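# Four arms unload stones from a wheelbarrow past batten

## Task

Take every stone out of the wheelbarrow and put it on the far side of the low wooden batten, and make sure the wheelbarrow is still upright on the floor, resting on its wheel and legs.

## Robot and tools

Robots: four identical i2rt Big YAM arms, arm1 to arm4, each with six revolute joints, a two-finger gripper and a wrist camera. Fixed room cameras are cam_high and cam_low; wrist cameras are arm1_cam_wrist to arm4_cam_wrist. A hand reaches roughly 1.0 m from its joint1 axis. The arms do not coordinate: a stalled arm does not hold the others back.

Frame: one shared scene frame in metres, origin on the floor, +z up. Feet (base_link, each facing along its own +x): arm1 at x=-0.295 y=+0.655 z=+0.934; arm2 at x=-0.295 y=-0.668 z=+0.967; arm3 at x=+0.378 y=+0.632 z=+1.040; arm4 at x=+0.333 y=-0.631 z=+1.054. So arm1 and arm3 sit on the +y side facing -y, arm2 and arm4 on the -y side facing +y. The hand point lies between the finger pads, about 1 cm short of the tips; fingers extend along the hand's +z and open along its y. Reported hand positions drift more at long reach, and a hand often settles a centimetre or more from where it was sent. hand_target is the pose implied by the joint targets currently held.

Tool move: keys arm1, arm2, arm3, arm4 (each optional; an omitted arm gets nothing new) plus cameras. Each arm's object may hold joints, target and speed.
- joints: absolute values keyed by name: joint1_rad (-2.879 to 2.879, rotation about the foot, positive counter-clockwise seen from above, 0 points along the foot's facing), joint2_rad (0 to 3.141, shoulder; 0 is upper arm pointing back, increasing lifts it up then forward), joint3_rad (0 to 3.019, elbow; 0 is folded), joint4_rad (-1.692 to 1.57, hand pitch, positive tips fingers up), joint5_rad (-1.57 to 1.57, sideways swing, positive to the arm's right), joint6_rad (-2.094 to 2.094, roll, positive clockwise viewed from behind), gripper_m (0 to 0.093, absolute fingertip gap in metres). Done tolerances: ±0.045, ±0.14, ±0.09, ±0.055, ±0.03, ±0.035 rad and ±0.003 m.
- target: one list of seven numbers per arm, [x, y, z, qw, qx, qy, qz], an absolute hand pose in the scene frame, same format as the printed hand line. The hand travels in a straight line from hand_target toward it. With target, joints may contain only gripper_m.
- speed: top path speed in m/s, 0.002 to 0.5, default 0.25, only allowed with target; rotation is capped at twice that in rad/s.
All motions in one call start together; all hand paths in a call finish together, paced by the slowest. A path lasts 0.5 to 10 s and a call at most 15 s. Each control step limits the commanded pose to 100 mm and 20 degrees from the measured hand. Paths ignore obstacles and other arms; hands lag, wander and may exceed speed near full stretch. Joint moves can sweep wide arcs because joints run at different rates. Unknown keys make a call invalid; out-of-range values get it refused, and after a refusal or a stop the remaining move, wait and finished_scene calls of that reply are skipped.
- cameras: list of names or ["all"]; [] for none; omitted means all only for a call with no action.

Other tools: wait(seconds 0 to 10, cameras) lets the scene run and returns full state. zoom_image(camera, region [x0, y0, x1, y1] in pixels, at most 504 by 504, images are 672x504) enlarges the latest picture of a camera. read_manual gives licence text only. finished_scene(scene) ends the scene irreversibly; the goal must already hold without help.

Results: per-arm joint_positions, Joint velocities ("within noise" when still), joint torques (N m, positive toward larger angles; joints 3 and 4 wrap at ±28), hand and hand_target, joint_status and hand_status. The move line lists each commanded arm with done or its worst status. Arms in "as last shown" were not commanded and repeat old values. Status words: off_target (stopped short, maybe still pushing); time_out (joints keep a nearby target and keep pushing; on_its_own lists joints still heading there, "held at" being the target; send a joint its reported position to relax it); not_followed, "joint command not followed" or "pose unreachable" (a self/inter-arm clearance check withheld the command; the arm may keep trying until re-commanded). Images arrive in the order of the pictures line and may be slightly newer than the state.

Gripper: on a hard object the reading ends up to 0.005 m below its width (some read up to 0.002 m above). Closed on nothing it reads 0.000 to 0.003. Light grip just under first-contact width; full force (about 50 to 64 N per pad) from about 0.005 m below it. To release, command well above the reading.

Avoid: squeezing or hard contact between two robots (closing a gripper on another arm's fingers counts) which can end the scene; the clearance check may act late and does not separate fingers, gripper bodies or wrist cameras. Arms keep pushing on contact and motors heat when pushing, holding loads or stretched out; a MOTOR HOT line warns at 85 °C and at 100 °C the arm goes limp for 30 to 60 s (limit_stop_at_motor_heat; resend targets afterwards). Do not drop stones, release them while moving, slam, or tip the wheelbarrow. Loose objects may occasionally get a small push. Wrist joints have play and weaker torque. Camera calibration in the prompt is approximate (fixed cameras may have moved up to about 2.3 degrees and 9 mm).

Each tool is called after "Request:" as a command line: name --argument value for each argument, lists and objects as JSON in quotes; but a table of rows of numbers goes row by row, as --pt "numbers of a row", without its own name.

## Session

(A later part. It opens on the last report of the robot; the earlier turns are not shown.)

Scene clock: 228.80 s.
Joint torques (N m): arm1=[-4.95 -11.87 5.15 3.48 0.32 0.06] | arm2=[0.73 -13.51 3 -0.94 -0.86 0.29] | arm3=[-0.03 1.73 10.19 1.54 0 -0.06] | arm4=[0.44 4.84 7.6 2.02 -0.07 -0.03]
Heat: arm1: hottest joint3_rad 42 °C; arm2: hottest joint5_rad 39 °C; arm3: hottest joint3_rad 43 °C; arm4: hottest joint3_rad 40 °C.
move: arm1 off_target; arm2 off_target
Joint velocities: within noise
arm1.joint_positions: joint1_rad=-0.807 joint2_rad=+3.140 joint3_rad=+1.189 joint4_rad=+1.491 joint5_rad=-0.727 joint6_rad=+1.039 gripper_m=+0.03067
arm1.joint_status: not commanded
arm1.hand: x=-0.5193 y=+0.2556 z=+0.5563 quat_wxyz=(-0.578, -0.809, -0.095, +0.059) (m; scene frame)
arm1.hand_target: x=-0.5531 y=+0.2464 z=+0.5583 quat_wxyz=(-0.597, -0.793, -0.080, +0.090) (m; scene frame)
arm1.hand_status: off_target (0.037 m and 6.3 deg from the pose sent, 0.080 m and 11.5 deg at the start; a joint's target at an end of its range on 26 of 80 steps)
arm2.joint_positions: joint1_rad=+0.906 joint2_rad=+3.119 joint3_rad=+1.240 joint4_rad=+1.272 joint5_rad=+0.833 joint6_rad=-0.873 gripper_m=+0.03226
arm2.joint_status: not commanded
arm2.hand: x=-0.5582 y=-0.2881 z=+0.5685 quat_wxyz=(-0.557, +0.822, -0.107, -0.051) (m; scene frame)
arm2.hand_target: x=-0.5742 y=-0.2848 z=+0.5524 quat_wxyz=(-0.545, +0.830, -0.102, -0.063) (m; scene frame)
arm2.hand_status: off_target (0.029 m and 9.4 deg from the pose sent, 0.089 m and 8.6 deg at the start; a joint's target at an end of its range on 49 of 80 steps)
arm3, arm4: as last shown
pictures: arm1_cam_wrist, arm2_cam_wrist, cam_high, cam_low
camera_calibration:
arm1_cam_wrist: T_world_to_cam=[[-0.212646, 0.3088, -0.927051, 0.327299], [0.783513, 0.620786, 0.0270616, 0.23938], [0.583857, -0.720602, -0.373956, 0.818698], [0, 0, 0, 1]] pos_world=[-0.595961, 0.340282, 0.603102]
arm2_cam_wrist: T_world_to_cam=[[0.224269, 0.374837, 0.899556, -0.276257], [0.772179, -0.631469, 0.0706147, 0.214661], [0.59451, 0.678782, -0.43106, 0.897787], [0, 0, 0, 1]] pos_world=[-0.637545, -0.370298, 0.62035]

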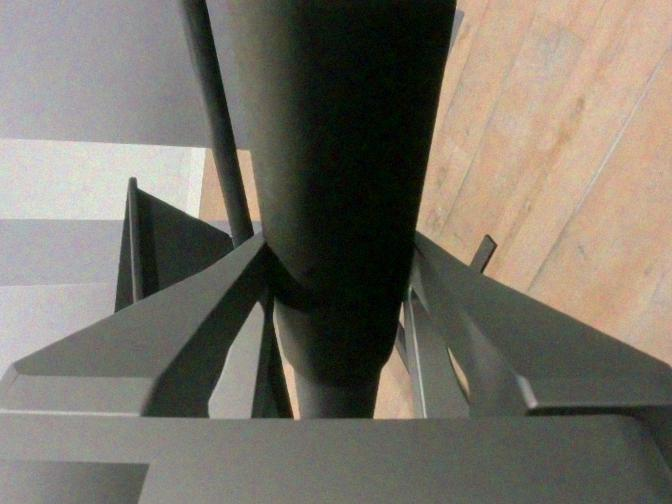

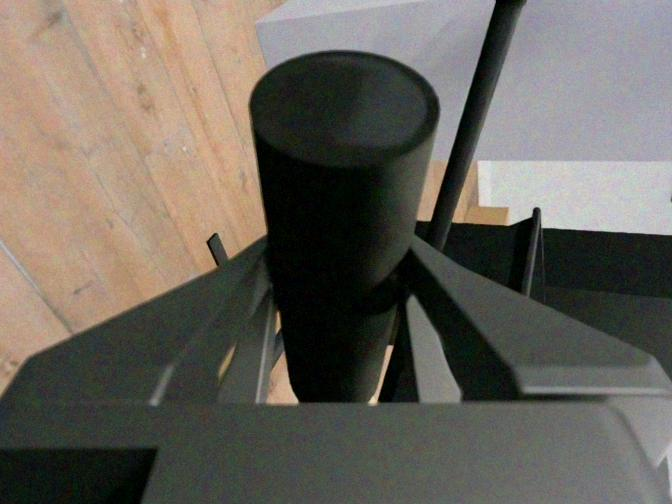

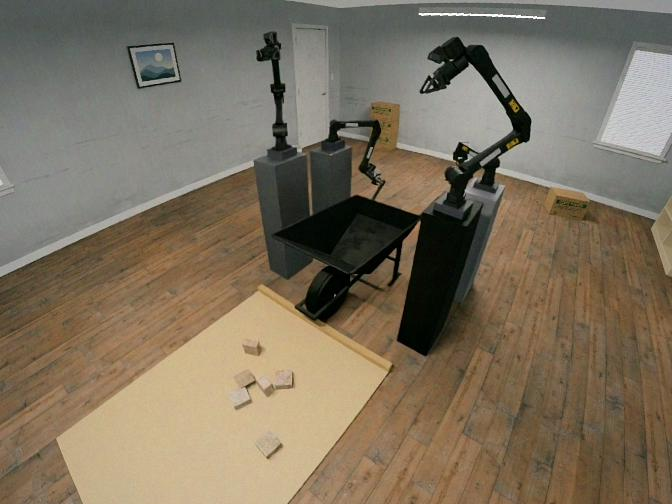

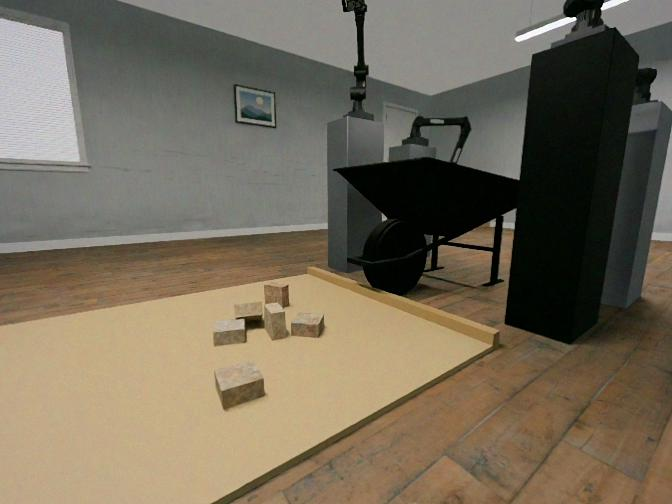

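Request:
move --arm1 '{"joints": {"gripper_m": 0.09}}' --arm2 '{"joints": {"gripper_m": 0.09}}' --cameras '["arm1_cam_wrist", "arm2_cam_wrist"]'

Scene clock: 229.97 s.
Joint torques (N m): arm1=[-1.85 -12.75 -0.87 3.25 -0.13 -0.13] | arm2=[0.62 -14.68 -0.57 0.7 0.1 0.25] | arm3=[-0.09 1.73 10.19 1.54 0 -0.06] | arm4=[0.5 4.84 7.6 2.02 -0.07 -0.03]
Heat: arm1: hottest joint3_rad 41 °C; arm2: hottest joint5_rad 39 °C; arm3: hottest joint3_rad 43 °C; arm4: hottest joint3_rad 40 °C.
move: arm1 done; arm2 done
Joint velocities: within noise
arm1.joint_positions: joint1_rad=-0.843 joint2_rad=+3.139 joint3_rad=+1.263 joint4_rad=+1.499 joint5_rad=-0.707 joint6_rad=+1.068 gripper_m=+0.08985
arm1.joint_status: all done
arm1.hand: x=-0.5611 y=+0.2408 z=+0.5616 quat_wxyz=(-0.595, -0.794, -0.079, +0.094) (m; scene frame)
arm1.hand_target: x=-0.5544 y=+0.2465 z=+0.5582 quat_wxyz=(-0.596, -0.794, -0.074, +0.091) (m; scene frame)
arm1.hand_status: not commanded
arm2.joint_positions: joint1_rad=+0.907 joint2_rad=+3.125 joint3_rad=+1.296 joint4_rad=+1.223 joint5_rad=+0.798 joint6_rad=-0.868 gripper_m=+0.08992
arm2.joint_status: all done
arm2.hand: x=-0.5780 y=-0.2776 z=+0.5586 quat_wxyz=(-0.549, +0.827, -0.101, -0.065) (m; scene frame)
arm2.hand_target: x=-0.5745 y=-0.2860 z=+0.5499 quat_wxyz=(-0.540, +0.833, -0.099, -0.062) (m; scene frame)
arm2.hand_status: not commanded
arm3, arm4: as last shown
pictures: arm1_cam_wrist, arm2_cam_wrist
camera_calibration:
arm1_cam_wrist: T_world_to_cam=[[-0.227791, 0.272538, -0.934791, 0.332493], [0.821114, 0.569752, -0.0339787, 0.348898], [0.523339, -0.77531, -0.353569, 0.802138], [0, 0, 0, 1]] pos_world=[-0.630536, 0.332503, 0.606278]
arm2_cam_wrist: T_world_to_cam=[[0.229415, 0.394338, 0.889869, -0.253088], [0.790537, -0.608848, 0.0659999, 0.256766], [0.567821, 0.688333, -0.451418, 0.896779], [0, 0, 0, 1]] pos_world=[-0.65413, -0.361148, 0.61309]

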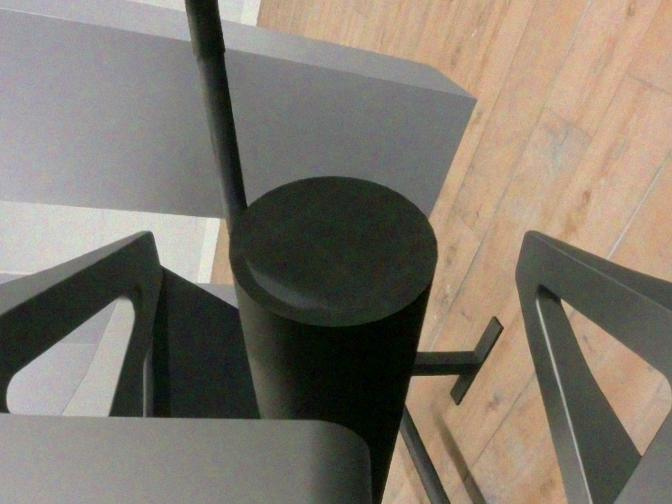

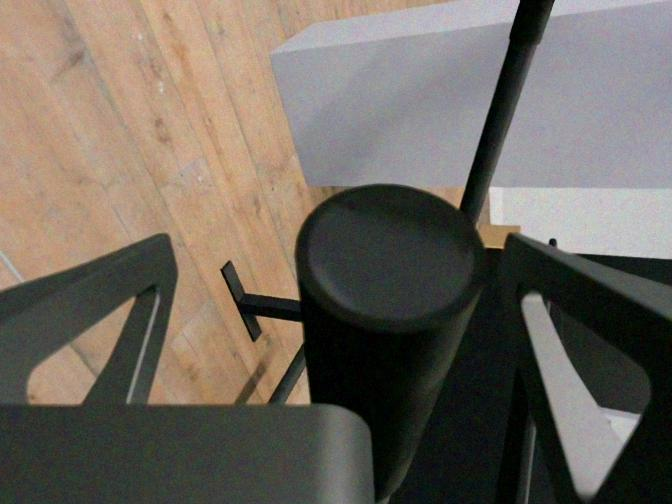

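Request:
move --arm1 '{"target": [-0.57, 0.40, 0.60, 0.6042, 0.7874, 0.0742, -0.0967], "speed": 0.2}' --arm2 '{"target": [-0.58, -0.42, 0.60, 0.6042, -0.7874, 0.0742, 0.0967], "speed": 0.2}' --cameras '["cam_high", "cam_low", "arm1_cam_wrist"]'

Scene clock: 232.60 s.
Joint torques (N m): arm1=[-2.14 -12.92 -3.93 1.29 -0.47 -0.33] | arm2=[1.14 -12.75 -3.26 2.28 0.41 0.27] | arm3=[-0.09 1.73 10.19 1.54 0 -0.06] | arm4=[0.5 4.95 7.58 2.02 -0.07 -0.02]
Heat: arm1: hottest joint3_rad 41 °C; arm2: hottest joint5_rad 38 °C; arm3: hottest joint3_rad 43 °C; arm4: hottest joint3_rad 40 °C.
move: arm1 done; arm2 off_target
Joint velocities: within noise
arm1.joint_positions: joint1_rad=-1.289 joint2_rad=+3.101 joint3_rad=+1.022 joint4_rad=+1.484 joint5_rad=-1.109 joint6_rad=+0.774 gripper_m=+0.08989
arm1.joint_status: not commanded
arm1.hand: x=-0.5719 y=+0.3981 z=+0.5968 quat_wxyz=(-0.607, -0.785, -0.074, +0.099) (m; scene frame)
arm1.hand_target: x=-0.5697 y=+0.3997 z=+0.6002 quat_wxyz=(-0.605, -0.787, -0.074, +0.096) (m; scene frame)
arm1.hand_status: done (0.004 m and 0.5 deg from the pose sent, 0.164 m and 1.4 deg at the start; a joint's target at an end of its range on 13 of 60 steps)
arm2.joint_positions: joint1_rad=+1.289 joint2_rad=+3.125 joint3_rad=+1.118 joint4_rad=+1.341 joint5_rad=+1.137 joint6_rad=-0.709 gripper_m=+0.08996
arm2.joint_status: not commanded
arm2.hand: x=-0.5885 y=-0.4118 z=+0.6007 quat_wxyz=(-0.605, +0.787, -0.074, -0.089) (m; scene frame)
arm2.hand_target: x=-0.5800 y=-0.4194 z=+0.6002 quat_wxyz=(-0.604, +0.788, -0.074, -0.095) (m; scene frame)
arm2.hand_status: off_target (0.012 m and 0.9 deg from the pose sent, 0.148 m and 9.2 deg at the start; a joint's target at an end of its range on 59 of 60 steps)
arm3, arm4: as last shown
pictures: arm1_cam_wrist, cam_high, cam_low
camera_calibration:
arm1_cam_wrist: T_world_to_cam=[[-0.228542, 0.245398, -0.942098, 0.334765], [0.826135, 0.560848, -0.0543211, 0.287974], [0.515044, -0.790714, -0.330909, 0.930112], [0, 0, 0, 1]] pos_world=[-0.640445, 0.491793, 0.638806]

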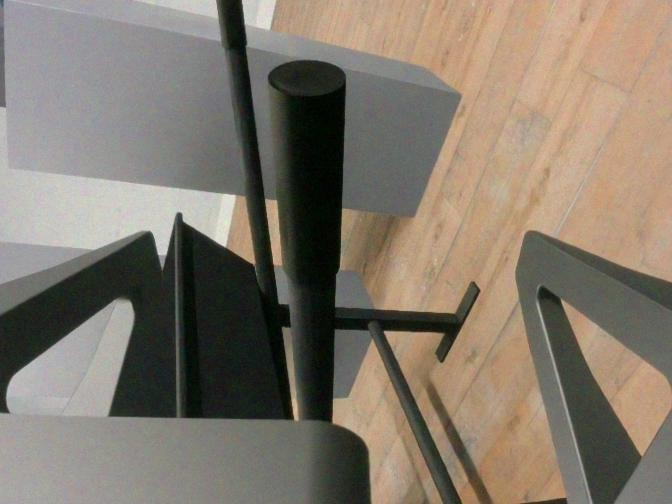

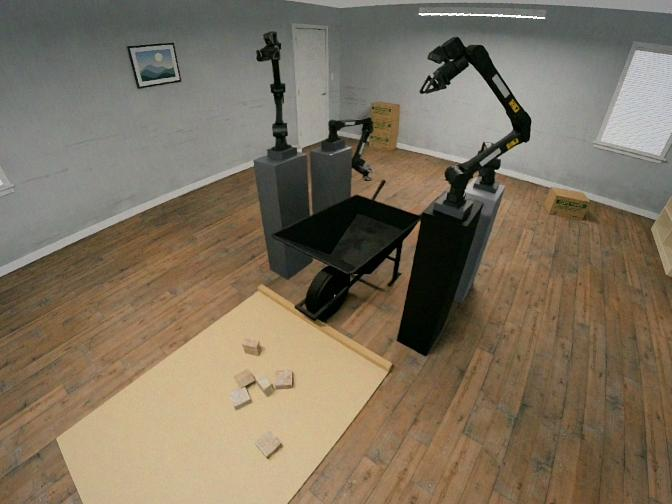

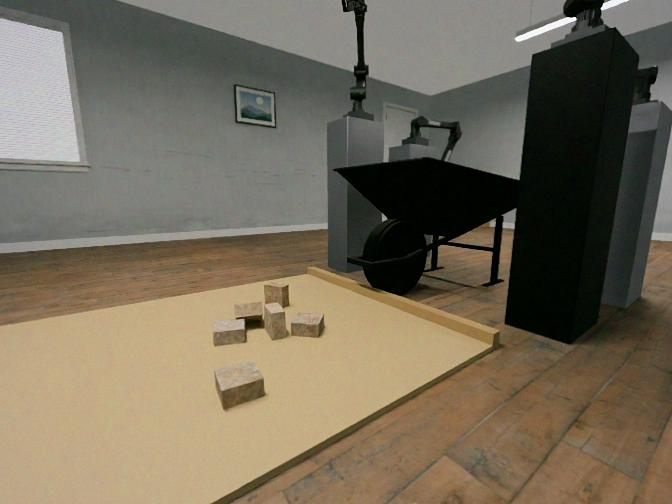

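Request:
finished_scene --scene 1

The scene is finished: the task was done.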